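# Lower a held gear onto its shaft to mesh

## Task

The left gripper starts out holding a gear a little above a shaft's tip. Slide the gear onto that shaft until it sits fully down and level with the shaft's axis, with its teeth engaged with both neighbouring gears. Forcing or wedging the gear too hard counts as failure.

## Robot and tools

Robot: two 6-joint arms, left_arm and right_arm, each ending in a two-finger parallel gripper. left_arm is on the +y side; the names do not match image sides. Joint order in every row and every per-arm list: waist (joint1), shoulder (joint2), elbow (joint3), wrist pitch (joint4), wrist yaw (joint5), wrist roll (joint6). Stated ranges in rad: waist -2.618 to 3.054, shoulder 0.000 to 3.142, elbow 0.000 to 3.142, wrist pitch and wrist yaw -1.571 to 1.571, wrist roll -2.094 to 2.094. True ends may differ by up to 0.059 rad.

Frames: the scene frame has its origin at table-top height, midway between the arm bases, +z up, +x out over the table. Each arm reports end_effector_position (metres) and end_effector_quat_wxyz in its own base frame. left_arm base sits near (+0.006, +0.304, -0.005), right_arm near (-0.002, -0.271, -0.001), both almost level. The reported point lies between the finger pads, just behind the tips; fingers point along gripper +z and close along gripper y. Reported hand poses can be off by a few cm.

A row is always 14 numbers, each in [-1, 1]: left_arm's six joint values then its opening, then right_arm's six joint values then its opening. The joint values are offsets, not poses: each counts from that arm's Joint targets as they stood when the action (or move) began, not from the previous row. Scale: 1.0 equals 2.224 rad for waist, shoulder and elbow, and 8.485 rad for the three wrist joints. So a small shift of 0.01 rad on the elbow is about 0.0045, and on a wrist joint about 0.0012. Sending 0 for an arm's joints re-commands its current targets. The opening number is absolute, not an offset: +1 fully open (about 87 mm gap), +0.5 about 69 mm, 0 about 43 mm, -0.5 about 18 mm, -1 closed. To keep a gripper as it is, repeat its current command; a 0 there would open it to 43 mm. To keep holding the gear, keep left_arm's opening below the grip_measured reading (about 0.04 below grips firmly).

execute_actions(actions, cameras): actions is a list of actions; each action is a list of up to 15 rows, one per 1/30 s step; a shorter action repeats its last row to fill 15 steps. An action asking a joint to go more than 0.059 rad beyond its range is rejected for both arms; a malformed action rejects the whole call. An empty actions list returns state plus all camera images. cameras: list of names (cam_high, cam_left_wrist, cam_right_wrist), ["all"], or [].

move(target, speed, blend, opening_speed, blocking, cameras): target is one 14-number row or a list of up to 15 rows; every row's joint values are offsets from the same starting Joint targets. All joints travel together along a joint-space path, so the hand traces a curve; it does not avoid obstacles. speed in rad/s (0.01 to 12.57, default 0.5) caps the fastest-moving joint; one value or one per target. blend in rad rounds corners between listed targets (0 means stop at each). opening_speed (0.2 or more, per second on the -1..+1 scale) ramps gripper changes. blocking=false returns after about 0.5 s while the move continues. The result adds a move: line, e.g. done, off_target (resting more than 0.035 rad from target), moving, held, fault, and limits=held if steps were withheld. done does not mean no contact.

wait(seconds 0 to 10, cameras): lets time pass holding the last command; a running move continues. stop(cameras): brakes a running move. zoom_image(camera, region [x0, y0, x1, y1] in pixels, at most 504 by 504) enlarges part of the newest image from that camera. read_manual(section) returns licence texts only. finished_scene(scene) ends the scene (1 or 2) irreversibly; make no further call in that reply.

Result lines: Joint positions (rad, then gripper 0 closed to 1 open), Joint velocities (may say within noise), Joint targets (the base for your next offsets), Joint torques (include gravity; noisy), grip_measured (gripper reading on the command scale), Tool commands, and warnings: joint sent to its limit, joint command not followed (clearance check altered targets), MOTOR HOT, OVER-TEMPERATURE FAULT.

Cameras: cam_high is fixed on a beam behind the arms; each wrist camera rides on its hand and may lag while moving. All images are 896x504.

Cautions: insert the gear gently and slowly, aligned with the shaft; ease off rather than shove if it binds, since pressing or jamming fails the task. Do not drop the gear or release it while it moves, let anything fall off the table, slam into fixtures (bar, plate, rail behind the table), or let the arms or their wrist-camera cables collide. Holding loads, stretching out or pushing against something heats motors; at 90 °C the arm folds away and stays idle. If an arm is stuck pressing, command its targets back past its measured positions. Big offsets may need several actions because targets stay within a set lead of measured angles.

Each tool is called in YAML: its name, and indented under it one key for each argument.

## Session

execute_actions:
  actions: []

zoom_image:
  camera: "cam_left_wrist"
  region: [300, 60, 700, 380]

Nothing of this call was run. Scene 2 begins with your next reply.

Nothing of this call was run. Scene 2 begins with your next reply.

execute_actions:
  actions: []

zoom_image:
  camera: "cam_left_wrist"
  region: [300, 60, 700, 380]

zoom_image:
  camera: "cam_high"
  region: [450, 180, 590, 310]

Scene clock: 0.00 s.
left_arm: end_effector_position=(+0.2826, -0.1438, +0.1208) grip_measured=-0.511 end_effector_quat_wxyz=(-0.008, +0.859, +0.512, +0.005) | right_arm: end_effector_position=(+0.3825, +0.0000, +0.3605) grip_measured=+1.000 end_effector_quat_wxyz=(+0.707, +0.000, +0.707, +0.000)
Joint positions: left_arm=[-0.61 1.758 1.505 -1.329 -0.015 1.457 0.244] | right_arm=[0 1.047 1.047 0 0 0 1]
Joint velocities: within noise
Joint torques (N m): no reading
Heat: left arm: 28 °C; right arm: 27 °C.
Joint targets: left_arm=[-0.607 1.747 1.512 -1.335 -0.020 1.457] | right_arm=[0.000 1.043 1.058 0.005 -0.001 0.000]
Tool commands: left_gripper/opening=-1.0 right_gripper/opening=+1.0

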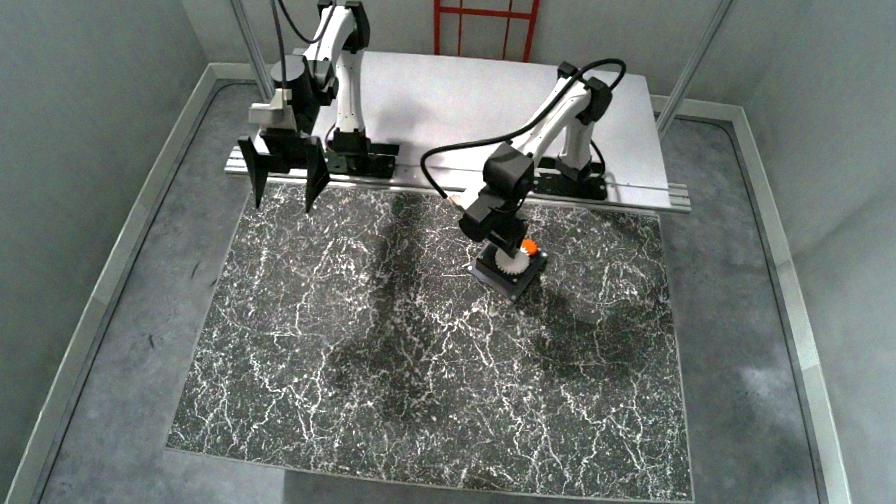

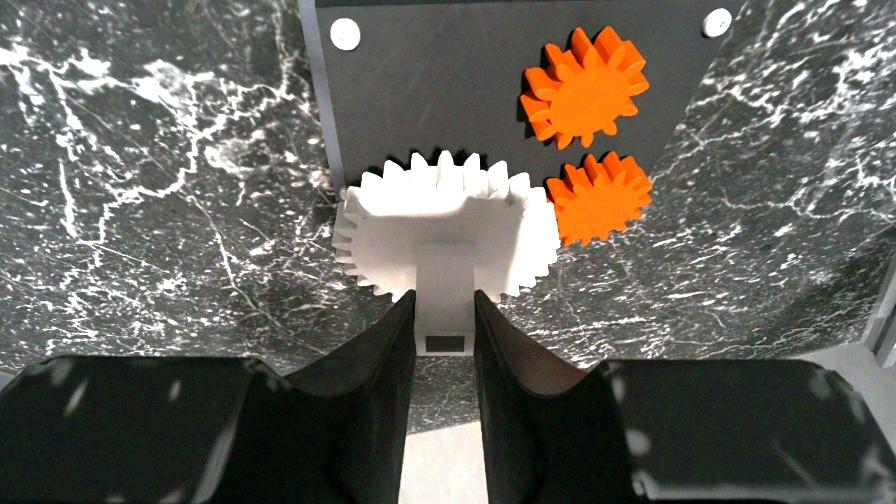

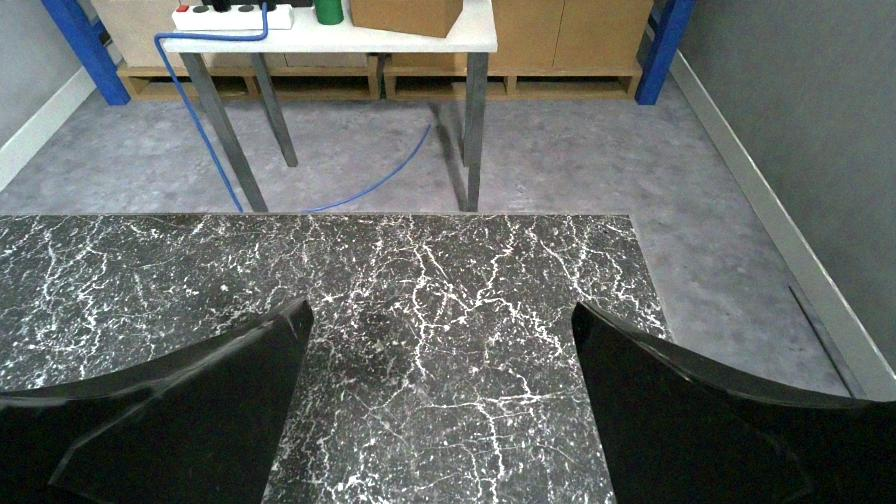

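Scaled by 1.260 from the camera's 896x504 image, which has a finer 1280x720 frame.

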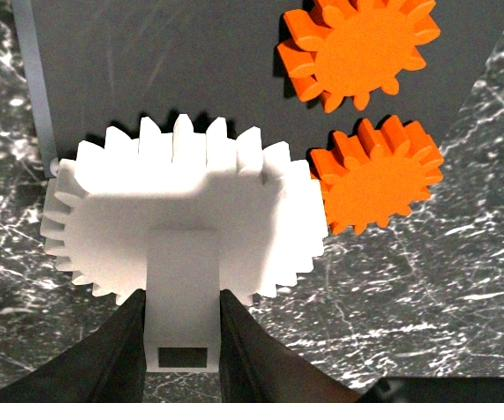

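Scaled by 3.600 from the camera's 896x504 image, which has a finer 1280x720 frame.

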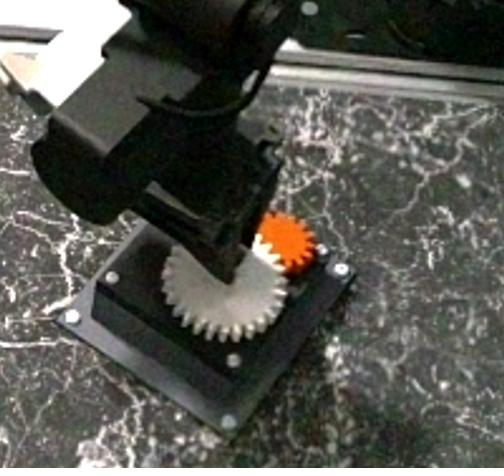

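move:
  target:
    - [0,0.0103,0.0881,-0.021,0.002,0,-1,0,0,0,0,0,0,1]
    - [-0.1515,0.0103,0.0881,-0.021,0.002,0,-1,0,0,0,0,0,0,1]
  speed: 0.6
  cameras: ["cam_high"]

zoom_image:
  camera: "cam_high"
  region: [460, 215, 560, 305]

Scene clock: 27.73 s.
left_arm: end_effector_position=(+0.2191, -0.2307, +0.1663) grip_measured=-0.511 end_effector_quat_wxyz=(+0.004, +0.932, +0.362, +0.003) | right_arm: end_effector_position=(+0.3825, +0.0000, +0.3605) grip_measured=+1.000 end_effector_quat_wxyz=(+0.707, +0.000, +0.707, +0.000)
Joint positions: left_arm=[-0.944 1.758 1.688 -1.492 -0.004 1.457 0.244] | right_arm=[0 1.047 1.047 0 0 0 1]
Joint torques (N m): left_arm=[-0.16 -5.56 6.83 0.2 0.21 -0.01] | right_arm=[-0.24 -2.84 8.1 2.25 -0.07 0.09]
Heat: left arm: 31 °C; right arm: 32 °C.
Joint targets: left_arm=[-0.944 1.770 1.709 -1.513 -0.003 1.457] | right_arm=[0.000 1.043 1.058 0.005 -0.001 0.000]
move: done
Images, in order (width x height): cam_high 896x504.

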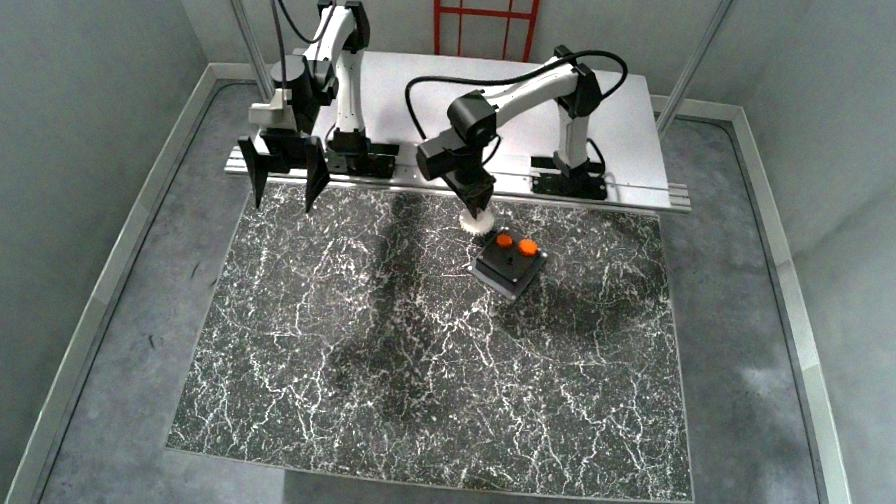

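Scaled by 5.040 from the camera's 896x504 image, which has a finer 1280x720 frame.

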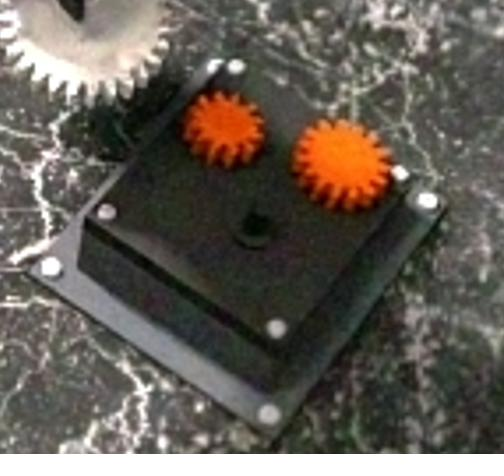

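move:
  target:
    - [0.1522,-0.0198,0,0,0,0,-1,0,0,0,0,0,0,1]
    - [0.1522,-0.0198,-0.1061,0.0245,0,0,-1,0,0,0,0,0,0,1]
  speed: [0.6,0.25]
  cameras: ["cam_high","cam_left_wrist"]

zoom_image:
  camera: "cam_high"
  region: [460, 215, 560, 305]

Scene clock: 45.67 s.
left_arm: end_effector_position=(+0.2781, -0.1424, +0.1166) grip_measured=-0.511 end_effector_quat_wxyz=(-0.012, +0.859, +0.512, -0.004) | right_arm: end_effector_position=(+0.3825, +0.0000, +0.3605) grip_measured=+1.000 end_effector_quat_wxyz=(+0.707, +0.000, +0.707, +0.000)
Joint positions: left_arm=[-0.608 1.756 1.487 -1.328 -0.003 1.457 0.244] | right_arm=[0 1.047 1.047 0 0 0 1]
Joint torques (N m): left_arm=[0.02 -8.91 4.14 0.56 0.19 -0.04] | right_arm=[-0.24 -2.84 8.09 2.25 -0.07 0.1]
Heat: left arm: 32 °C; right arm: 33 °C.
Joint targets: left_arm=[-0.606 1.726 1.473 -1.305 -0.003 1.457] | right_arm=[0.000 1.043 1.058 0.005 -0.001 0.000]
move: done
camera_calibration:
cam_left_wrist: T_world_to_cam=[[-0.878317, 0.477652, 0.0202023, 0.308577], [0.310493, 0.537788, 0.783823, -0.08195], [0.36353, 0.694717, -0.620656, 0.211738], [0, 0, 0, 1]] pos_world=[0.2195, -0.250419, 0.189417]
Images, in order (width x height): cam_high 896x504, cam_left_wrist 896x504.

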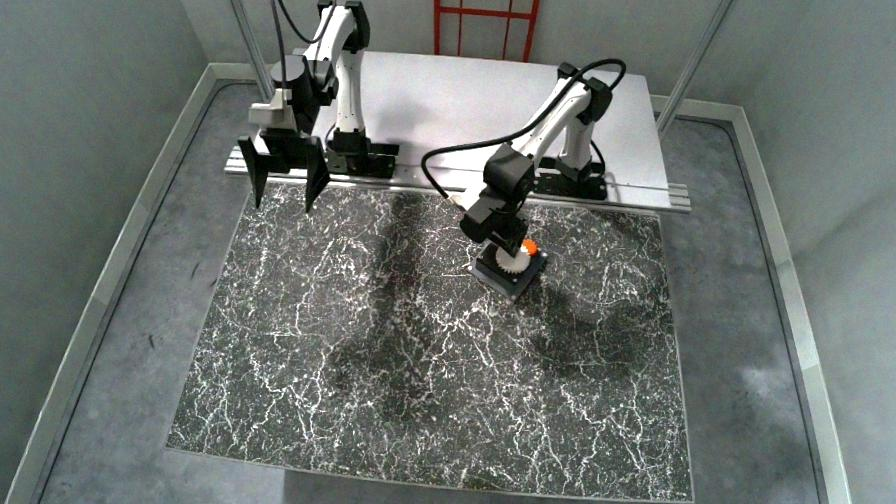

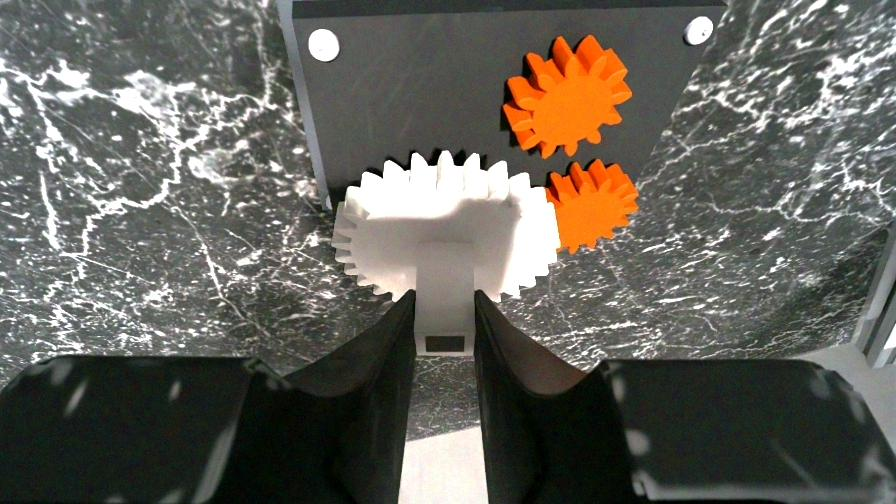

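Scaled by 5.040 from the camera's 896x504 image, which has a finer 1280x720 frame.

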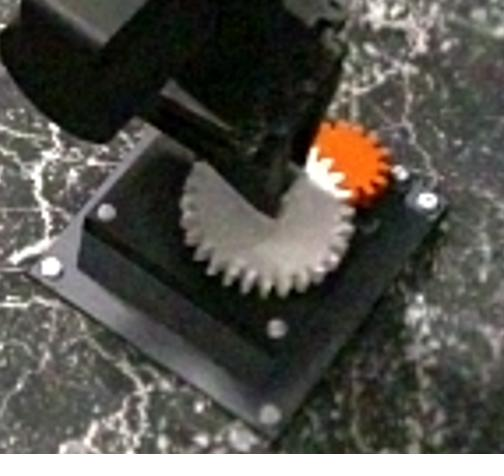

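move:
  target:
    - [0,0,0.0234,-0.0028,0,0,-1,0,0,0,0,0,0,1]
    - [-0.0103,-0.0063,0.0234,-0.0028,0,-0.0013,-1,0,0,0,0,0,0,1]
  speed: 0.12

move:
  target:
    - [0,0,-0.0295,0.0034,0,0,-1,0,0,0,0,0,0,1]
  speed: 0.12
  cameras: ["cam_high"]

zoom_image:
  camera: "cam_high"
  region: [460, 215, 560, 305]

Scene clock: 63.23 s.
left_arm: end_effector_position=(+0.2788, -0.1491, +0.1202) grip_measured=-0.511 end_effector_quat_wxyz=(-0.006, +0.863, +0.505, -0.001) | right_arm: end_effector_position=(+0.3825, +0.0000, +0.3605) grip_measured=+1.000 end_effector_quat_wxyz=(+0.707, +0.000, +0.707, +0.000)
Joint positions: left_arm=[-0.624 1.756 1.502 -1.328 -0.003 1.457 0.244] | right_arm=[0 1.047 1.047 0 0 0 1]
Joint torques (N m): left_arm=[-0.55 -9.96 7.13 0.34 0.16 -0.14] | right_arm=[-0.24 -2.84 8.1 2.25 -0.07 0.09]
Heat: left arm: 34 °C; right arm: 34 °C.
Joint targets: left_arm=[-0.629 1.712 1.524 -1.329 -0.003 1.446] | right_arm=[0.000 1.043 1.058 0.005 -0.001 0.000]
move: off_target (left_arm); left_arm: the shoulder is farthest, 0.044 rad from its target

Scene clock: 64.10 s.
left_arm: end_effector_position=(+0.2763, -0.1470, +0.1168) grip_measured=-0.511 end_effector_quat_wxyz=(-0.006, +0.863, +0.505, +0.000) | right_arm: end_effector_position=(+0.3825, +0.0000, +0.3605) grip_measured=+1.000 end_effector_quat_wxyz=(+0.707, +0.000, +0.707, +0.000)
Joint positions: left_arm=[-0.624 1.743 1.473 -1.311 -0.005 1.457 0.244] | right_arm=[0 1.047 1.047 0 0 0 1]
Joint torques (N m): left_arm=[-0.54 -8.9 4.23 0.47 0.2 -0.14] | right_arm=[-0.24 -2.84 8.1 2.25 -0.07 0.09]
Heat: left arm: 34 °C; right arm: 34 °C.
Joint targets: left_arm=[-0.629 1.712 1.459 -1.300 -0.003 1.446] | right_arm=[0.000 1.043 1.058 0.005 -0.001 0.000]
move: done
Images, in order (width x height): cam_high 896x504.

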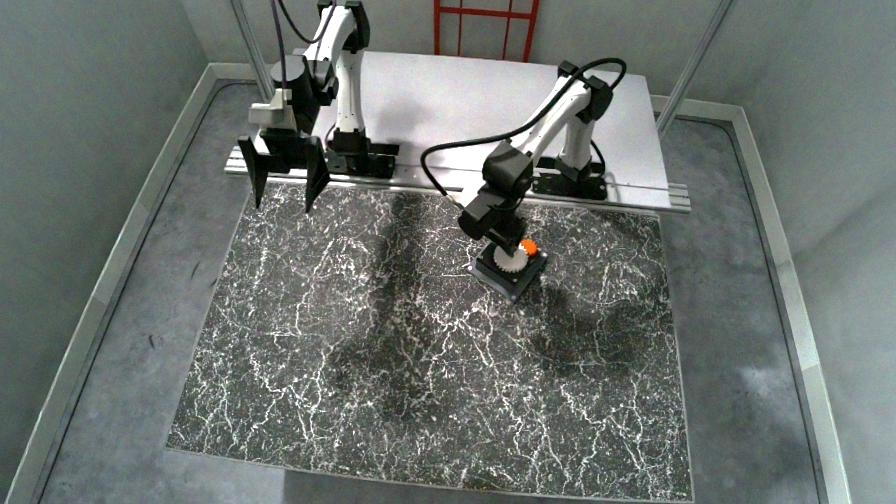

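Scaled by 5.040 from the camera's 896x504 image, which has a finer 1280x720 frame.

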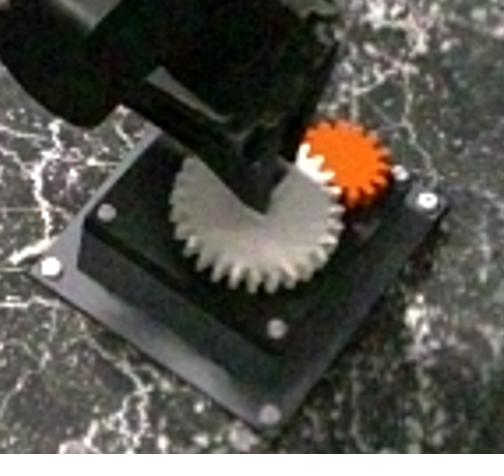

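move:
  target:
    - [0,0,0.0135,-0.002,0,0,-1,0,0,0,0,0,0,1]
    - [0.0085,0,0.0135,-0.002,0,0,-1,0,0,0,0,0,0,1]
    - [0.0085,0,-0.001,0,0,0,-1,0,0,0,0,0,0,1]
  speed: 0.1

move:
  target:
    - [0,0,0.0135,-0.002,0,0,-1,0,0,0,0,0,0,1]
    - [0,-0.0026,0.0135,-0.002,0,0,-1,0,0,0,0,0,0,1]
    - [0,-0.0026,-0.0035,0,0,0,-1,0,0,0,0,0,0,1]
  speed: 0.1

Scene clock: 73.63 s.
left_arm: end_effector_position=(+0.2765, -0.1457, +0.1163) grip_measured=-0.511 end_effector_quat_wxyz=(-0.007, +0.862, +0.507, +0.000) | right_arm: end_effector_position=(+0.3825, +0.0000, +0.3605) grip_measured=+1.000 end_effector_quat_wxyz=(+0.707, +0.000, +0.707, +0.000)
Joint positions: left_arm=[-0.621 1.743 1.471 -1.311 -0.006 1.457 0.244] | right_arm=[0 1.047 1.047 0 0 0 1]
Joint torques (N m): left_arm=[0.84 -8.91 4.16 0.47 0.2 -0.15] | right_arm=[-0.24 -2.84 8.09 2.25 -0.07 0.09]
Heat: left arm: 34 °C; right arm: 35 °C.
Joint targets: left_arm=[-0.610 1.712 1.457 -1.300 -0.003 1.446] | right_arm=[0.000 1.043 1.058 0.005 -0.001 0.000]
move: done

Scene clock: 75.27 s.
left_arm: end_effector_position=(+0.2749, -0.1446, +0.1159) grip_measured=-0.511 end_effector_quat_wxyz=(-0.008, +0.862, +0.507, +0.000) | right_arm: end_effector_position=(+0.3825, +0.0000, +0.3605) grip_measured=+1.000 end_effector_quat_wxyz=(+0.707, +0.000, +0.707, +0.000)
Joint positions: left_arm=[-0.621 1.738 1.463 -1.31 -0.006 1.457 0.244] | right_arm=[0 1.047 1.047 0 0 0 1]
Joint torques (N m): left_arm=[0.84 -8.84 4.23 0.46 0.24 -0.13] | right_arm=[-0.23 -2.84 8.09 2.25 -0.07 0.09]
Heat: left arm: 34 °C; right arm: 35 °C.
Joint targets: left_arm=[-0.610 1.706 1.449 -1.300 -0.003 1.446] | right_arm=[0.000 1.043 1.058 0.005 -0.001 0.000]
move: done

move:
  target:
    - [0,0,-0.0045,0.0012,0,0,-1,0,0,0,0,0,0,1]
  speed: 0.08

move:
  target:
    - [0,0,-0.0045,0.0012,0,0,-1,0,0,0,0,0,0,1]
  speed: 0.08
  cameras: ["cam_high"]

zoom_image:
  camera: "cam_high"
  region: [460, 215, 560, 305]

Scene clock: 79.93 s.
left_arm: end_effector_position=(+0.2748, -0.1445, +0.1158) grip_measured=-0.511 end_effector_quat_wxyz=(-0.005, +0.862, +0.507, +0.001) | right_arm: end_effector_position=(+0.3825, +0.0000, +0.3605) grip_measured=+1.000 end_effector_quat_wxyz=(+0.707, +0.000, +0.707, +0.000)
Joint positions: left_arm=[-0.621 1.732 1.456 -1.304 -0.006 1.457 0.244] | right_arm=[0 1.047 1.047 0 0 0 1]
Joint torques (N m): left_arm=[0.87 -8.4 4.05 0.51 0.2 -0.15] | right_arm=[-0.24 -2.84 8.1 2.25 -0.07 0.09]
Heat: left arm: 34 °C; right arm: 35 °C.
Joint targets: left_arm=[-0.610 1.706 1.439 -1.290 -0.003 1.446] | right_arm=[0.000 1.043 1.058 0.005 -0.001 0.000]
move: done

Scene clock: 80.63 s.
left_arm: end_effector_position=(+0.2746, -0.1444, +0.1157) grip_measured=-0.511 end_effector_quat_wxyz=(-0.003, +0.862, +0.507, +0.002) | right_arm: end_effector_position=(+0.3825, +0.0000, +0.3605) grip_measured=+1.000 end_effector_quat_wxyz=(+0.707, +0.000, +0.707, +0.000)
Joint positions: left_arm=[-0.621 1.726 1.449 -1.297 -0.006 1.457 0.244] | right_arm=[0 1.047 1.047 0 0 0 1]
Joint torques (N m): left_arm=[0.91 -7.94 3.73 0.55 0.23 -0.16] | right_arm=[-0.24 -2.84 8.1 2.25 -0.06 0.09]
Heat: left arm: 34 °C; right arm: 35 °C.
Joint targets: left_arm=[-0.610 1.706 1.429 -1.280 -0.003 1.446] | right_arm=[0.000 1.043 1.058 0.005 -0.001 0.000]
move: done
Images, in order (width x height): cam_high 896x504.

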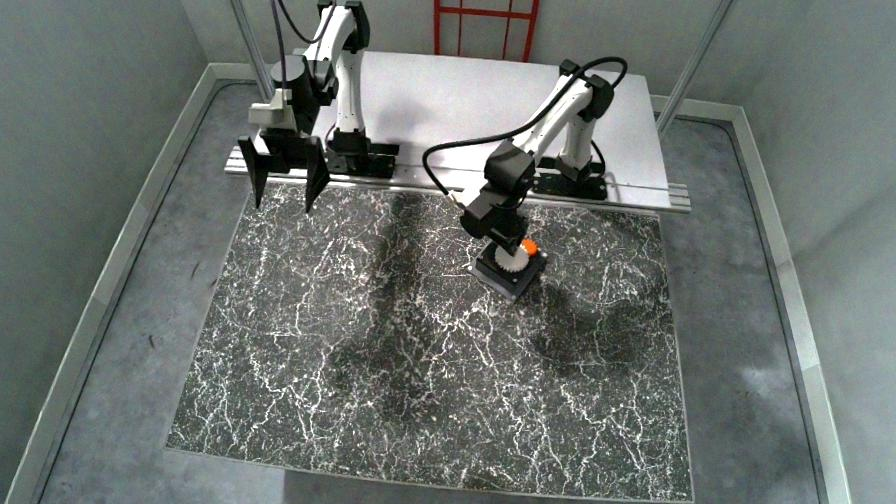

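Scaled by 5.040 from the camera's 896x504 image, which has a finer 1280x720 frame.

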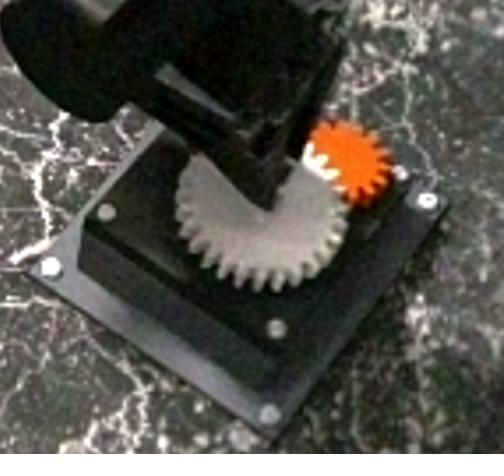

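move:
  target:
    - [0,0,0.0135,-0.002,0,0,-1,0,0,0,0,0,0,1]
    - [0.0018,0,0.0135,-0.002,0,0,-1,0,0,0,0,0,0,1]
    - [0.0018,0,0.001,0,0,0,-1,0,0,0,0,0,0,1]
  speed: 0.1

move:
  target:
    - [0,0,0.0135,-0.002,0,0,-1,0,0,0,0,0,0,1]
    - [-0.0105,0,0.0135,-0.002,0,0,-1,0,0,0,0,0,0,1]
    - [-0.0105,0,0,0,0,0,-1,0,0,0,0,0,0,1]
  speed: 0.1

move:
  target:
    - [0,0.008,0.018,-0.002,0,0,-1,0,0,0,0,0,0,1]
    - [0,0.016,0.018,-0.002,0,0,-1,0,0,0,0,0,0,1]
    - [0,0.016,0.006,0,0,0,-1,0,0,0,0,0,0,1]
  speed: 0.1

Scene clock: 91.43 s.
left_arm: end_effector_position=(+0.2747, -0.1443, +0.1157) grip_measured=-0.511 end_effector_quat_wxyz=(-0.003, +0.862, +0.507, +0.002) | right_arm: end_effector_position=(+0.3825, +0.0000, +0.3605) grip_measured=+1.000 end_effector_quat_wxyz=(+0.707, +0.000, +0.707, +0.000)
Joint positions: left_arm=[-0.621 1.726 1.449 -1.297 -0.006 1.457 0.244] | right_arm=[0 1.047 1.047 0 0 0 1]
Joint torques (N m): left_arm=[1.22 -7.91 3.79 0.53 0.22 -0.12] | right_arm=[-0.24 -2.85 8.1 2.25 -0.07 0.09]
Heat: left arm: 34 °C; right arm: 35 °C.
Joint targets: left_arm=[-0.606 1.706 1.431 -1.280 -0.003 1.446] | right_arm=[0.000 1.043 1.058 0.005 -0.001 0.000]
move: done

Scene clock: 93.13 s.
left_arm: end_effector_position=(+0.2745, -0.1447, +0.1157) grip_measured=-0.511 end_effector_quat_wxyz=(-0.003, +0.862, +0.506, +0.002) | right_arm: end_effector_position=(+0.3825, +0.0000, +0.3605) grip_measured=+1.000 end_effector_quat_wxyz=(+0.707, +0.000, +0.707, +0.000)
Joint positions: left_arm=[-0.622 1.726 1.449 -1.297 -0.006 1.457 0.244] | right_arm=[0 1.047 1.047 0 0 0 1]
Joint torques (N m): left_arm=[-0.88 -7.91 3.93 0.54 0.21 -0.15] | right_arm=[-0.25 -2.84 8.1 2.25 -0.07 0.1]
Heat: left arm: 34 °C; right arm: 35 °C.
Joint targets: left_arm=[-0.629 1.706 1.431 -1.280 -0.003 1.446] | right_arm=[0.000 1.043 1.058 0.005 -0.001 0.000]
move: done

Scene clock: 94.73 s.
left_arm: end_effector_position=(+0.2747, -0.1449, +0.1160) grip_measured=-0.511 end_effector_quat_wxyz=(-0.002, +0.862, +0.506, +0.002) | right_arm: end_effector_position=(+0.3825, +0.0000, +0.3605) grip_measured=+1.000 end_effector_quat_wxyz=(+0.707, +0.000, +0.707, +0.000)
Joint positions: left_arm=[-0.622 1.726 1.45 -1.297 -0.006 1.457 0.244] | right_arm=[0 1.047 1.047 0 0 0 1]
Joint torques (N m): left_arm=[-0.75 -5.12 4.92 0.53 0.24 -0.11] | right_arm=[-0.24 -2.84 8.1 2.25 -0.06 0.09]
Heat: left arm: 34 °C; right arm: 35 °C.
Joint targets: left_arm=[-0.629 1.741 1.444 -1.280 -0.003 1.446] | right_arm=[0.000 1.043 1.058 0.005 -0.001 0.000]
move: done

move:
  target:
    - [0.0032,-0.0068,-0.01,0.001,0,0,-1,0,0,0,0,0,0,1]
  speed: 0.1

move:
  target:
    - [0.005,0,0,0,0,0,-1,0,0,0,0,0,0,1]
    - [0.005,0.006,0.003,0,0,0,-1,0,0,0,0,0,0,1]
    - [-0.005,0.006,0.003,0,0,0,-1,0,0,0,0,0,0,1]
    - [-0.005,-0.004,-0.003,0,0,0,-1,0,0,0,0,0,0,1]
    - [0.005,-0.004,-0.003,0,0,0,-1,0,0,0,0,0,0,1]
  speed: 0.1
  blend: 0.003
  cameras: ["cam_left_wrist"]

Scene clock: 101.50 s.
left_arm: end_effector_position=(+0.2743, -0.1446, +0.1153) grip_measured=-0.511 end_effector_quat_wxyz=(-0.003, +0.862, +0.506, +0.002) | right_arm: end_effector_position=(+0.3825, +0.0000, +0.3605) grip_measured=+1.000 end_effector_quat_wxyz=(+0.707, +0.000, +0.707, +0.000)
Joint positions: left_arm=[-0.622 1.726 1.447 -1.296 -0.006 1.457 0.244] | right_arm=[0 1.047 1.047 0 0 0 1]
Joint torques (N m): left_arm=[-0.1 -6.37 3.38 0.61 0.21 -0.13] | right_arm=[-0.25 -2.84 8.1 2.25 -0.07 0.09]
Heat: left arm: 33 °C; right arm: 36 °C.
Joint targets: left_arm=[-0.622 1.726 1.422 -1.272 -0.003 1.446] | right_arm=[0.000 1.043 1.058 0.005 -0.001 0.000]
move: done

Scene clock: 102.73 s.
left_arm: end_effector_position=(+0.2727, -0.1437, +0.1098) grip_measured=-0.511 end_effector_quat_wxyz=(-0.006, +0.862, +0.507, +0.000) | right_arm: end_effector_position=(+0.3825, +0.0000, +0.3605) grip_measured=+1.000 end_effector_quat_wxyz=(+0.707, +0.000, +0.707, +0.000)
Joint positions: left_arm=[-0.623 1.726 1.425 -1.28 -0.006 1.456 0.244] | right_arm=[0 1.047 1.047 0 0 0 1]
Joint torques (N m): left_arm=[0.96 -7.08 4.6 0.45 0.25 -0.14] | right_arm=[-0.24 -2.84 8.1 2.25 -0.07 0.09]
Heat: left arm: 33 °C; right arm: 36 °C.
Joint targets: left_arm=[-0.611 1.717 1.416 -1.272 -0.003 1.446] | right_arm=[0.000 1.043 1.058 0.005 -0.001 0.000]
move: done
camera_calibration:
cam_left_wrist: T_world_to_cam=[[-0.871815, 0.489811, 0.00484187, 0.306192], [0.307153, 0.538948, 0.784342, -0.0731312], [0.38157, 0.685288, -0.62031, 0.203979], [0, 0, 0, 1]] pos_world=[0.211573, -0.250346, 0.182407]
Images, in order (width x height): cam_left_wrist 896x504.

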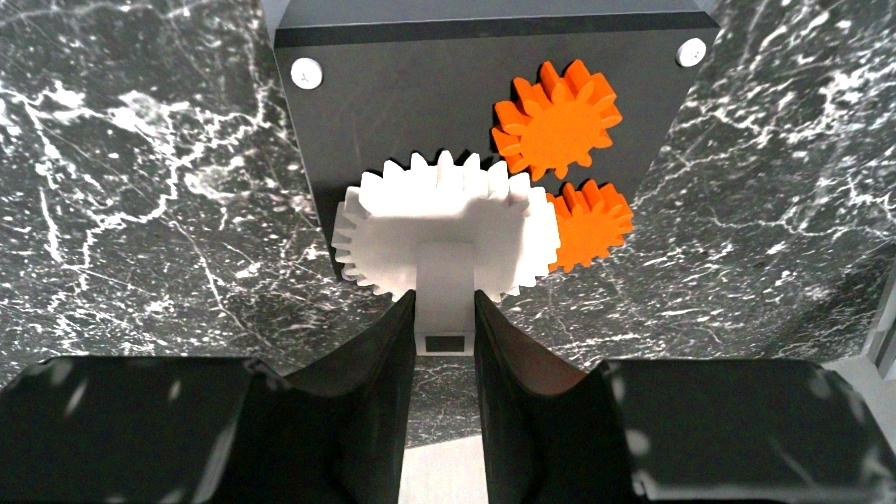

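move:
  target:
    - [-0.005,0.0018,-0.003,0.0006,0,0,-1,0,0,0,0,0,0,1]
  speed: 0.1

move:
  target:
    - [0,0,0,0,0,0,-0.42,0,0,0,0,0,0,1]
  opening_speed: 0.3
  cameras: ["cam_left_wrist"]

zoom_image:
  camera: "cam_left_wrist"
  region: [310, 50, 670, 370]

Scene clock: 109.13 s.
left_arm: end_effector_position=(+0.2728, -0.1439, +0.1082) grip_measured=-0.511 end_effector_quat_wxyz=(-0.005, +0.862, +0.507, +0.001) | right_arm: end_effector_position=(+0.3825, +0.0000, +0.3605) grip_measured=+1.000 end_effector_quat_wxyz=(+0.707, +0.000, +0.707, +0.000)
Joint positions: left_arm=[-0.623 1.726 1.419 -1.273 -0.005 1.456 0.244] | right_arm=[0 1.047 1.047 0 0 0 1]
Joint torques (N m): left_arm=[-0.12 -6.75 4.42 0.42 0.21 -0.1] | right_arm=[-0.24 -2.84 8.1 2.25 -0.07 0.1]
Heat: left arm: 33 °C; right arm: 36 °C.
Joint targets: left_arm=[-0.622 1.721 1.409 -1.266 -0.003 1.446] | right_arm=[0.000 1.043 1.058 0.005 -0.001 0.000]
move: done

Scene clock: 111.27 s.
left_arm: end_effector_position=(+0.2728, -0.1439, +0.1082) grip_measured=-0.420 end_effector_quat_wxyz=(-0.005, +0.862, +0.507, +0.001) | right_arm: end_effector_position=(+0.3825, +0.0000, +0.3605) grip_measured=+1.000 end_effector_quat_wxyz=(+0.707, +0.000, +0.707, +0.000)
Joint positions: left_arm=[-0.623 1.726 1.419 -1.273 -0.005 1.456 0.29] | right_arm=[0 1.047 1.047 0 0 0 1]
Joint torques (N m): left_arm=[0.01 -6.64 4.52 0.45 0.22 -0.15] | right_arm=[-0.24 -2.84 8.1 2.25 -0.07 0.09]
Heat: left arm: 33 °C; right arm: 36 °C.
Joint targets: left_arm=[-0.622 1.721 1.409 -1.266 -0.003 1.446] | right_arm=[0.000 1.043 1.058 0.005 -0.001 0.000]
move: done
camera_calibration:
cam_left_wrist: T_world_to_cam=[[-0.871856, 0.489748, 0.00372645, 0.306447], [0.306546, 0.539752, 0.784026, -0.0715118], [0.381964, 0.6847, -0.620716, 0.20296], [0, 0, 0, 1]] pos_world=[0.211576, -0.25045, 0.180906]
Images, in order (width x height): cam_left_wrist 896x504.

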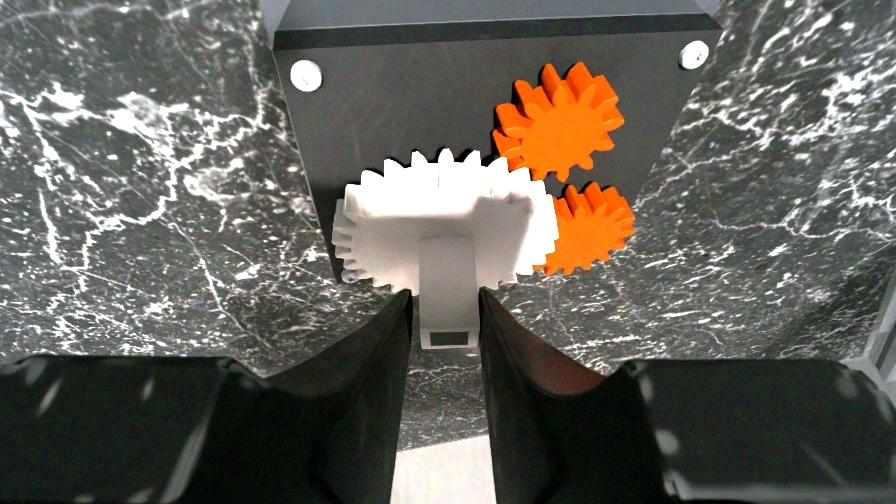

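Scaled by 1.400 from the camera's 896x504 image, which has a finer 1280x720 frame.

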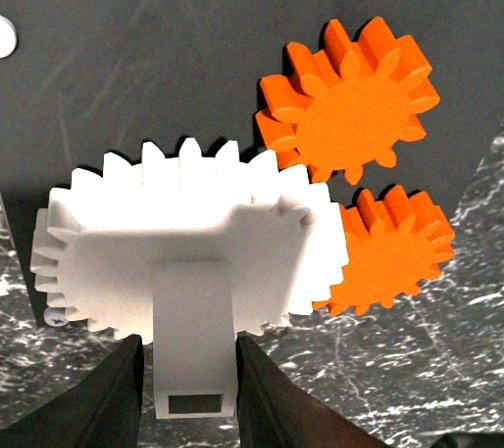

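move:
  target:
    - [0,-0.0198,-0.0185,0,0,0.025,-0.46,0,0,0,0,0,0,1]
  speed: 0.15
  opening_speed: 0.3
  cameras: ["cam_left_wrist"]

zoom_image:
  camera: "cam_left_wrist"
  region: [310, 50, 670, 370]

Scene clock: 124.03 s.
left_arm: end_effector_position=(+0.2718, -0.1429, +0.1016) grip_measured=-0.460 end_effector_quat_wxyz=(-0.015, +0.905, +0.425, -0.005) | right_arm: end_effector_position=(+0.3825, +0.0000, +0.3605) grip_measured=+1.000 end_effector_quat_wxyz=(+0.707, +0.000, +0.707, +0.000)
Joint positions: left_arm=[-0.623 1.714 1.379 -1.266 -0.005 1.64 0.27] | right_arm=[0 1.047 1.047 0 0 0 1]
Joint torques (N m): left_arm=[-0.08 -8.99 4.45 0.32 0.22 0.16] | right_arm=[-0.23 -2.84 8.1 2.25 -0.07 0.09]
Heat: left arm: 33 °C; right arm: 36 °C.
Joint targets: left_arm=[-0.622 1.677 1.368 -1.266 -0.003 1.659] | right_arm=[0.000 1.043 1.058 0.005 -0.001 0.000]
move: off_target (left_arm); left_arm: the shoulder is farthest, 0.037 rad from its target
camera_calibration:
cam_left_wrist: T_world_to_cam=[[-0.767103, 0.640998, 0.0259856, 0.295943], [0.415227, 0.465223, 0.781764, -0.106471], [0.48902, 0.610483, -0.623033, 0.159016], [0, 0, 0, 1]] pos_world=[0.193466, -0.237243, 0.174617]
Images, in order (width x height): cam_left_wrist 896x504.

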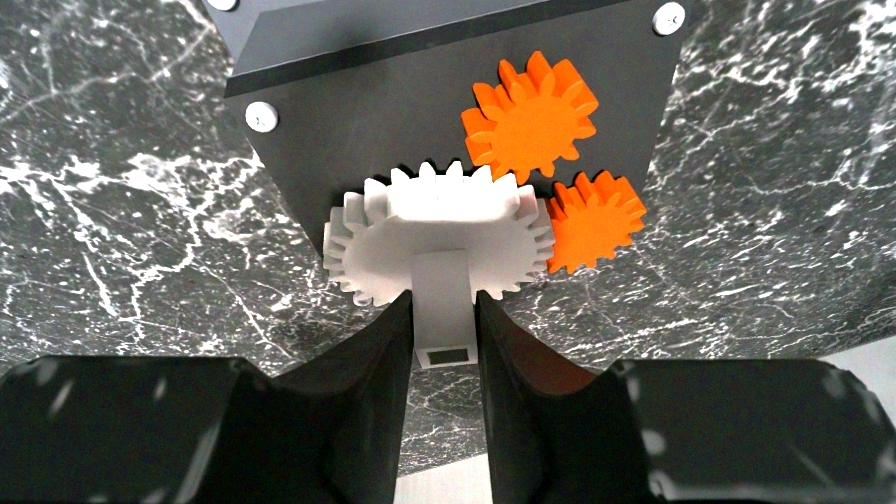

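Scaled by 1.400 from the camera's 896x504 image, which has a finer 1280x720 frame.

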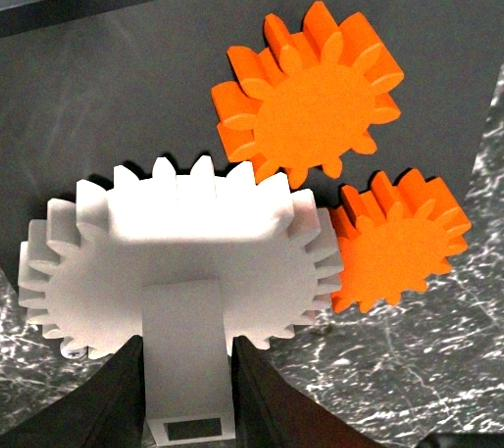

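move:
  target:
    - [0,0.0288,0.0256,-0.0012,0,-0.025,-0.46,0,0,0,0,0,0,1]
  speed: 0.15
  cameras: ["cam_left_wrist","cam_high"]

zoom_image:
  camera: "cam_left_wrist"
  region: [310, 50, 670, 370]

zoom_image:
  camera: "cam_high"
  region: [460, 215, 560, 305]

Scene clock: 132.63 s.
left_arm: end_effector_position=(+0.2716, -0.1431, +0.1046) grip_measured=-0.460 end_effector_quat_wxyz=(-0.007, +0.863, +0.504, +0.000) | right_arm: end_effector_position=(+0.3825, +0.0000, +0.3605) grip_measured=+1.000 end_effector_quat_wxyz=(+0.707, +0.000, +0.707, +0.000)
Joint positions: left_arm=[-0.623 1.724 1.402 -1.261 -0.005 1.461 0.27] | right_arm=[0 1.047 1.047 0 0 0 1]
Joint velocities: left_arm=[-0.002 0.007 0.012 -0.007 -0.007 -0.154 0.013] | right_arm=[within noise]
Joint torques (N m): left_arm=[-0.08 -4.94 7.19 0.22 0.21 -0.18] | right_arm=[-0.24 -2.82 8.1 2.25 -0.06 0.09]
Heat: left arm: 34 °C; right arm: 37 °C.
Joint targets: left_arm=[-0.622 1.741 1.425 -1.276 -0.003 1.446] | right_arm=[0.000 1.043 1.058 0.005 -0.001 0.000]
move: done
camera_calibration:
cam_left_wrist: T_world_to_cam=[[-0.869388, 0.494083, 0.00688429, 0.304659], [0.311415, 0.537042, 0.783968, -0.0705395], [0.383648, 0.683716, -0.620763, 0.200084], [0, 0, 0, 1]] pos_world=[0.210072, -0.249445, 0.177408]
Images, in order (width x height): cam_high 896x504, cam_left_wrist 896x504.

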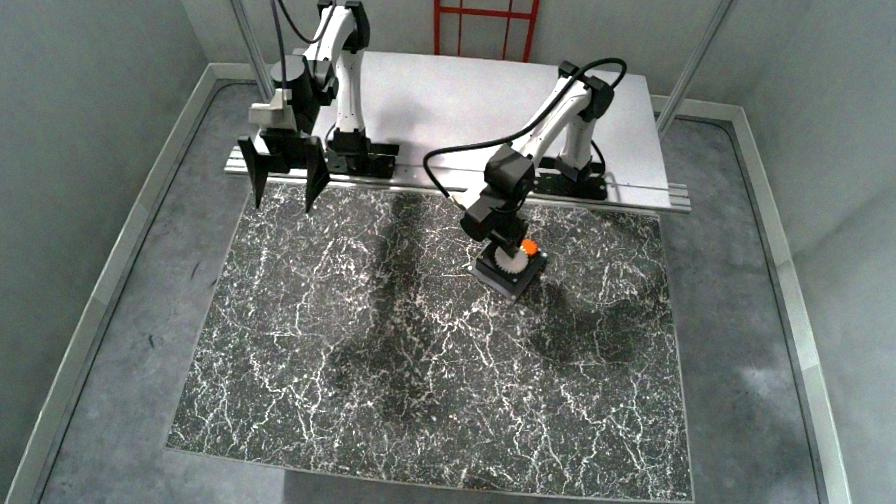

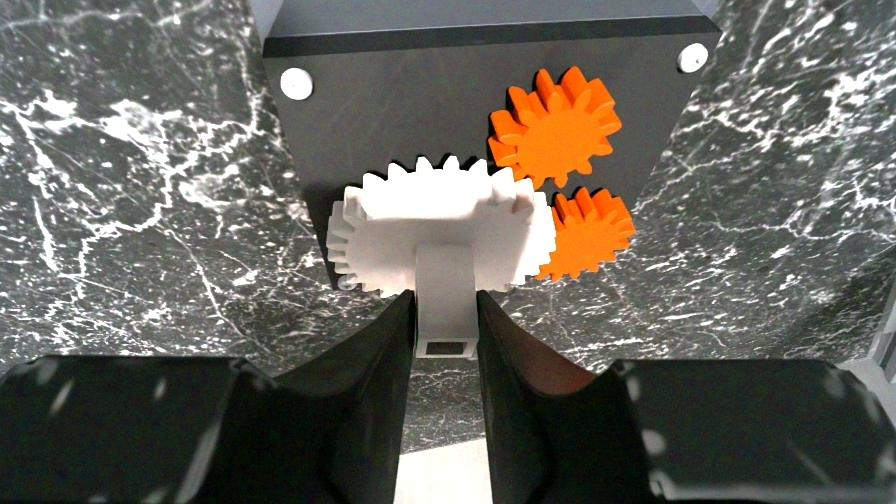

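Scaled by 1.400 from the camera's 896x504 image, which has a finer 1280x720 frame.

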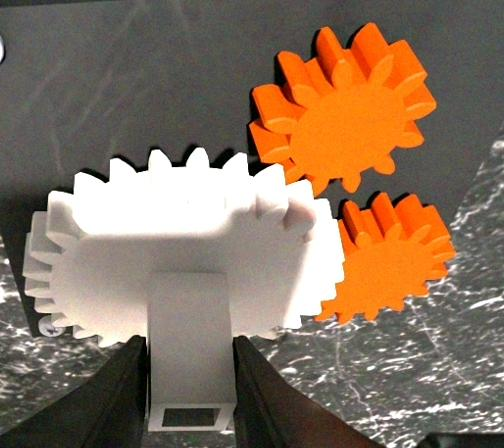

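Scaled by 5.040 from the camera's 896x504 image, which has a finer 1280x720 frame.

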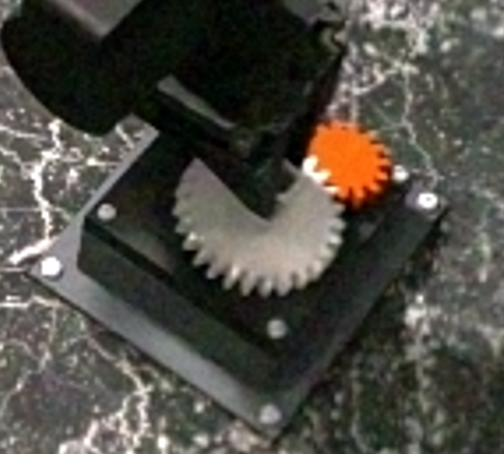

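move:
  target:
    - [0,-0.0072,-0.012,0.001,0,0,-0.46,0,0,0,0,0,0,1]
    - [0,-0.0072,-0.012,0.001,0,0,-1,0,0,0,0,0,0,1]
  speed: 0.15
  opening_speed: 0.3
  cameras: ["cam_left_wrist"]

zoom_image:
  camera: "cam_left_wrist"
  region: [310, 50, 670, 370]

Scene clock: 145.77 s.
left_arm: end_effector_position=(+0.2716, -0.1431, +0.1046) grip_measured=-0.491 end_effector_quat_wxyz=(-0.007, +0.863, +0.505, +0.000) | right_arm: end_effector_position=(+0.3825, +0.0000, +0.3605) grip_measured=+1.000 end_effector_quat_wxyz=(+0.707, +0.000, +0.707, +0.000)
Joint positions: left_arm=[-0.623 1.724 1.402 -1.261 -0.005 1.461 0.254] | right_arm=[0 1.047 1.047 0 0 0 1]
Joint torques (N m): left_arm=[0.02 -6.08 4.98 0.3 0.21 -0.16] | right_arm=[-0.24 -2.84 8.1 2.25 -0.07 0.09]
Heat: left arm: 34 °C; right arm: 37 °C.
Joint targets: left_arm=[-0.622 1.725 1.398 -1.268 -0.003 1.446] | right_arm=[0.000 1.043 1.058 0.005 -0.001 0.000]
move: done
camera_calibration:
cam_left_wrist: T_world_to_cam=[[-0.869605, 0.493702, 0.0067768, 0.304716], [0.311088, 0.537187, 0.783999, -0.0704712], [0.383422, 0.683878, -0.620725, 0.200127], [0, 0, 0, 1]] pos_world=[0.210172, -0.249445, 0.177408]
Images, in order (width x height): cam_left_wrist 896x504.

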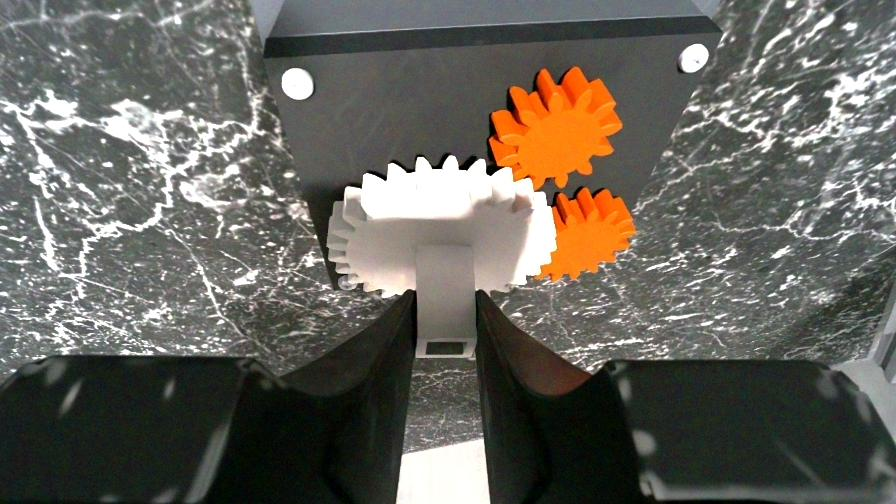

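Scaled by 1.400 from the camera's 896x504 image, which has a finer 1280x720 frame.

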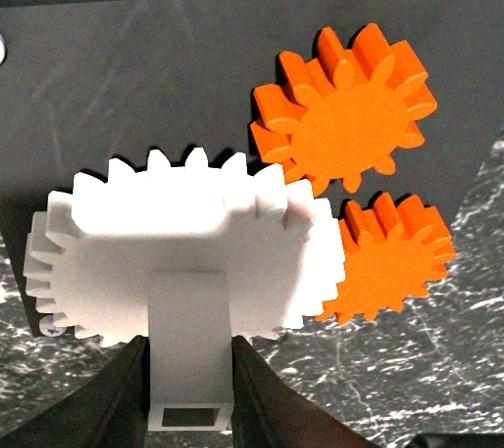

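move:
  target:
    - [0,0,-0.006,0.0004,0,0,-1,0,0,0,0,0,0,1]
    - [0,-0.0045,-0.010,0.0004,0,0.009,-1,0,0,0,0,0,0,1]
  speed: 0.06

move:
  target:
    - [0,-0.0045,-0.0045,0,0,0.006,-1,0,0,0,0,0,0,1]
  speed: 0.06

move:
  target:
    - [0,-0.0035,-0.0045,0,0,0.006,-1,0,0,0,0,0,0,1]
  speed: 0.06
  cameras: ["cam_left_wrist"]

zoom_image:
  camera: "cam_left_wrist"
  region: [310, 50, 670, 370]

Scene clock: 156.17 s.
left_arm: end_effector_position=(+0.2719, -0.1431, +0.1039) grip_measured=-0.492 end_effector_quat_wxyz=(-0.008, +0.871, +0.492, -0.001) | right_arm: end_effector_position=(+0.3825, +0.0000, +0.3605) grip_measured=+1.000 end_effector_quat_wxyz=(+0.707, +0.000, +0.707, +0.000)
Joint positions: left_arm=[-0.623 1.724 1.399 -1.262 -0.005 1.491 0.254] | right_arm=[0 1.047 1.047 0 0 0 1]
Joint torques (N m): left_arm=[-0.03 -6.89 3.47 0.32 0.21 0.3] | right_arm=[-0.24 -2.84 8.1 2.25 -0.07 0.09]
Heat: left arm: 34 °C; right arm: 37 °C.
Joint targets: left_arm=[-0.622 1.715 1.376 -1.265 -0.003 1.523] | right_arm=[0.000 1.043 1.058 0.005 -0.001 0.000]
move: done

Scene clock: 157.37 s.
left_arm: end_effector_position=(+0.2717, -0.1428, +0.1040) grip_measured=-0.492 end_effector_quat_wxyz=(-0.009, +0.882, +0.470, -0.002) | right_arm: end_effector_position=(+0.3825, +0.0000, +0.3605) grip_measured=+1.000 end_effector_quat_wxyz=(+0.707, +0.000, +0.707, +0.000)
Joint positions: left_arm=[-0.623 1.716 1.391 -1.263 -0.005 1.539 0.254] | right_arm=[0 1.047 1.047 0 0 0 1]
Joint torques (N m): left_arm=[-0.02 -7.05 3.38 0.33 0.21 0.32] | right_arm=[-0.24 -2.84 8.09 2.25 -0.07 0.09]
Heat: left arm: 34 °C; right arm: 37 °C.
Joint targets: left_arm=[-0.622 1.705 1.366 -1.265 -0.003 1.574] | right_arm=[0.000 1.043 1.058 0.005 -0.001 0.000]
move: done

Scene clock: 158.57 s.
left_arm: end_effector_position=(+0.2717, -0.1428, +0.1040) grip_measured=-0.493 end_effector_quat_wxyz=(-0.008, +0.894, +0.449, -0.002) | right_arm: end_effector_position=(+0.3825, +0.0000, +0.3605) grip_measured=+1.000 end_effector_quat_wxyz=(+0.707, +0.000, +0.707, +0.000)
Joint positions: left_arm=[-0.623 1.708 1.381 -1.26 -0.005 1.588 0.253] | right_arm=[0 1.047 1.047 0 0 0 1]
Joint torques (N m): left_arm=[-0.08 -6.94 3.25 0.32 0.22 0.37] | right_arm=[-0.24 -2.84 8.1 2.25 -0.07 0.09]
Heat: left arm: 34 °C; right arm: 37 °C.
Joint targets: left_arm=[-0.622 1.697 1.356 -1.265 -0.003 1.625] | right_arm=[0.000 1.043 1.058 0.005 -0.001 0.000]
move: off_target (left_arm); left_arm: the wrist roll is farthest, 0.037 rad from its target
camera_calibration:
cam_left_wrist: T_world_to_cam=[[-0.79975, 0.600226, 0.0113344, 0.300427], [0.380514, 0.492218, 0.782899, -0.0952101], [0.464337, 0.630436, -0.622046, 0.170042], [0, 0, 0, 1]] pos_world=[0.197538, -0.24066, 0.176909]
Images, in order (width x height): cam_left_wrist 896x504.

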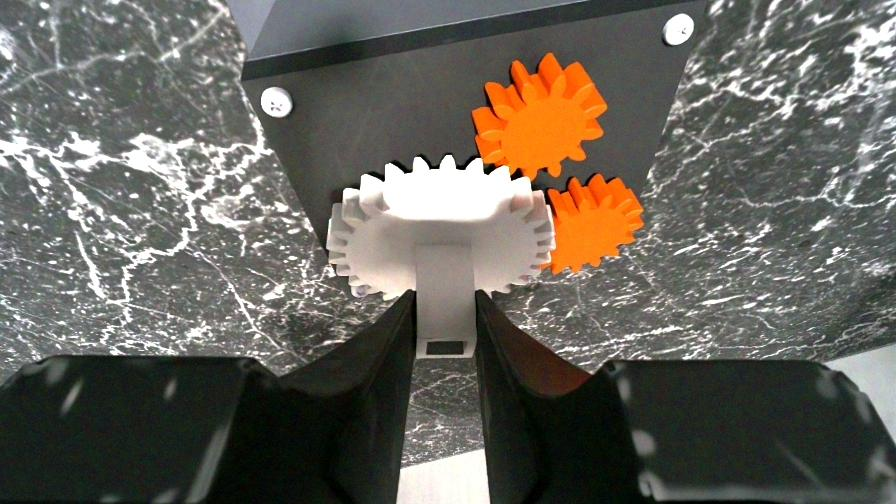

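Scaled by 1.400 from the camera's 896x504 image, which has a finer 1280x720 frame.

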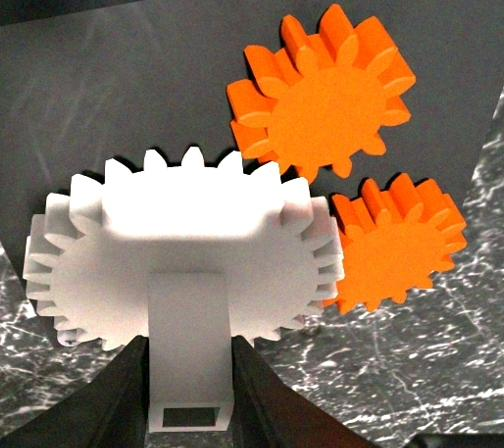

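move:
  target:
    - [0,-0.0036,-0.0043,0,0,0.006,-1,0,0,0,0,0,0,1]
  speed: 0.06

move:
  target:
    - [0,-0.0036,-0.0043,0,0,0.006,-1,0,0,0,0,0,0,1]
  speed: 0.06

move:
  target:
    - [0,-0.0036,-0.0043,0,0,0.006,-1,0,0,0,0,0,0,1]
  speed: 0.06
  cameras: ["cam_left_wrist"]

zoom_image:
  camera: "cam_left_wrist"
  region: [310, 50, 670, 370]

Scene clock: 170.97 s.
left_arm: end_effector_position=(+0.2716, -0.1429, +0.1037) grip_measured=-0.497 end_effector_quat_wxyz=(-0.008, +0.905, +0.426, -0.002) | right_arm: end_effector_position=(+0.3825, +0.0000, +0.3605) grip_measured=+1.000 end_effector_quat_wxyz=(+0.707, +0.000, +0.707, +0.000)
Joint positions: left_arm=[-0.623 1.7 1.371 -1.258 -0.005 1.639 0.251] | right_arm=[0 1.047 1.047 0 0 0 1]
Joint torques (N m): left_arm=[-0.12 -6.84 3.34 0.29 0.21 0.38] | right_arm=[-0.24 -2.82 8.12 2.25 -0.07 0.09]
Heat: left arm: 35 °C; right arm: 38 °C.
Joint targets: left_arm=[-0.622 1.690 1.346 -1.265 -0.003 1.676] | right_arm=[0.000 1.043 1.058 0.005 -0.001 0.000]
move: off_target (left_arm); left_arm: the wrist roll is farthest, 0.037 rad from its target

Scene clock: 172.27 s.
left_arm: end_effector_position=(+0.2716, -0.1431, +0.1038) grip_measured=-0.499 end_effector_quat_wxyz=(-0.008, +0.915, +0.403, -0.002) | right_arm: end_effector_position=(+0.3825, +0.0000, +0.3605) grip_measured=+1.000 end_effector_quat_wxyz=(+0.707, +0.000, +0.707, +0.000)
Joint positions: left_arm=[-0.623 1.691 1.362 -1.256 -0.005 1.689 0.25] | right_arm=[0 1.047 1.047 0 0 0 1]
Joint torques (N m): left_arm=[-0.03 -6.76 3.4 0.26 0.21 0.39] | right_arm=[-0.24 -2.84 8.09 2.25 -0.07 0.1]
Heat: left arm: 35 °C; right arm: 38 °C.
Joint targets: left_arm=[-0.622 1.681 1.337 -1.265 -0.003 1.726] | right_arm=[0.000 1.043 1.058 0.005 -0.001 0.000]
move: off_target (left_arm); left_arm: the wrist roll is farthest, 0.038 rad from its target

Scene clock: 173.47 s.
left_arm: end_effector_position=(+0.2714, -0.1433, +0.1037) grip_measured=-0.500 end_effector_quat_wxyz=(-0.008, +0.925, +0.379, -0.002) | right_arm: end_effector_position=(+0.3825, +0.0000, +0.3605) grip_measured=+1.000 end_effector_quat_wxyz=(+0.707, +0.000, +0.707, +0.000)
Joint positions: left_arm=[-0.623 1.683 1.352 -1.255 -0.005 1.741 0.25] | right_arm=[0 1.047 1.047 0 0 0 1]
Joint torques (N m): left_arm=[-0.08 -6.61 3.3 0.26 0.21 0.33] | right_arm=[-0.23 -2.82 8.09 2.25 -0.07 0.09]
Heat: left arm: 35 °C; right arm: 38 °C.
Joint targets: left_arm=[-0.622 1.674 1.327 -1.265 -0.003 1.778] | right_arm=[0.000 1.043 1.058 0.005 -0.001 0.000]
move: off_target (left_arm); left_arm: the wrist roll is farthest, 0.036 rad from its target
camera_calibration:
cam_left_wrist: T_world_to_cam=[[-0.699239, 0.714808, 0.0106402, 0.289672], [0.451784, 0.430311, 0.781489, -0.122749], [0.554036, 0.551255, -0.623829, 0.13475], [0, 0, 0, 1]] pos_world=[0.18335, -0.228521, 0.176905]
Images, in order (width x height): cam_left_wrist 896x504.

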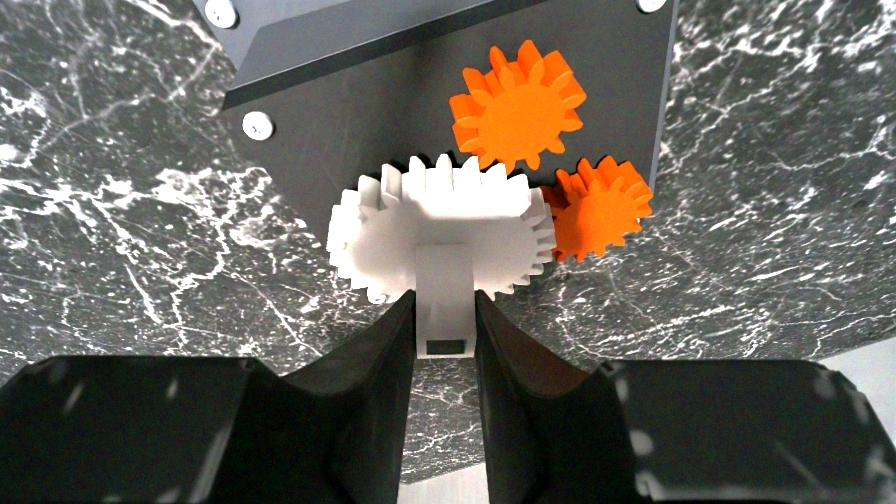

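Scaled by 1.400 from the camera's 896x504 image, which has a finer 1280x720 frame.

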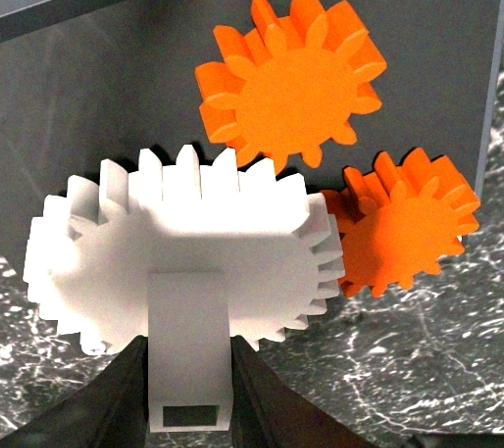

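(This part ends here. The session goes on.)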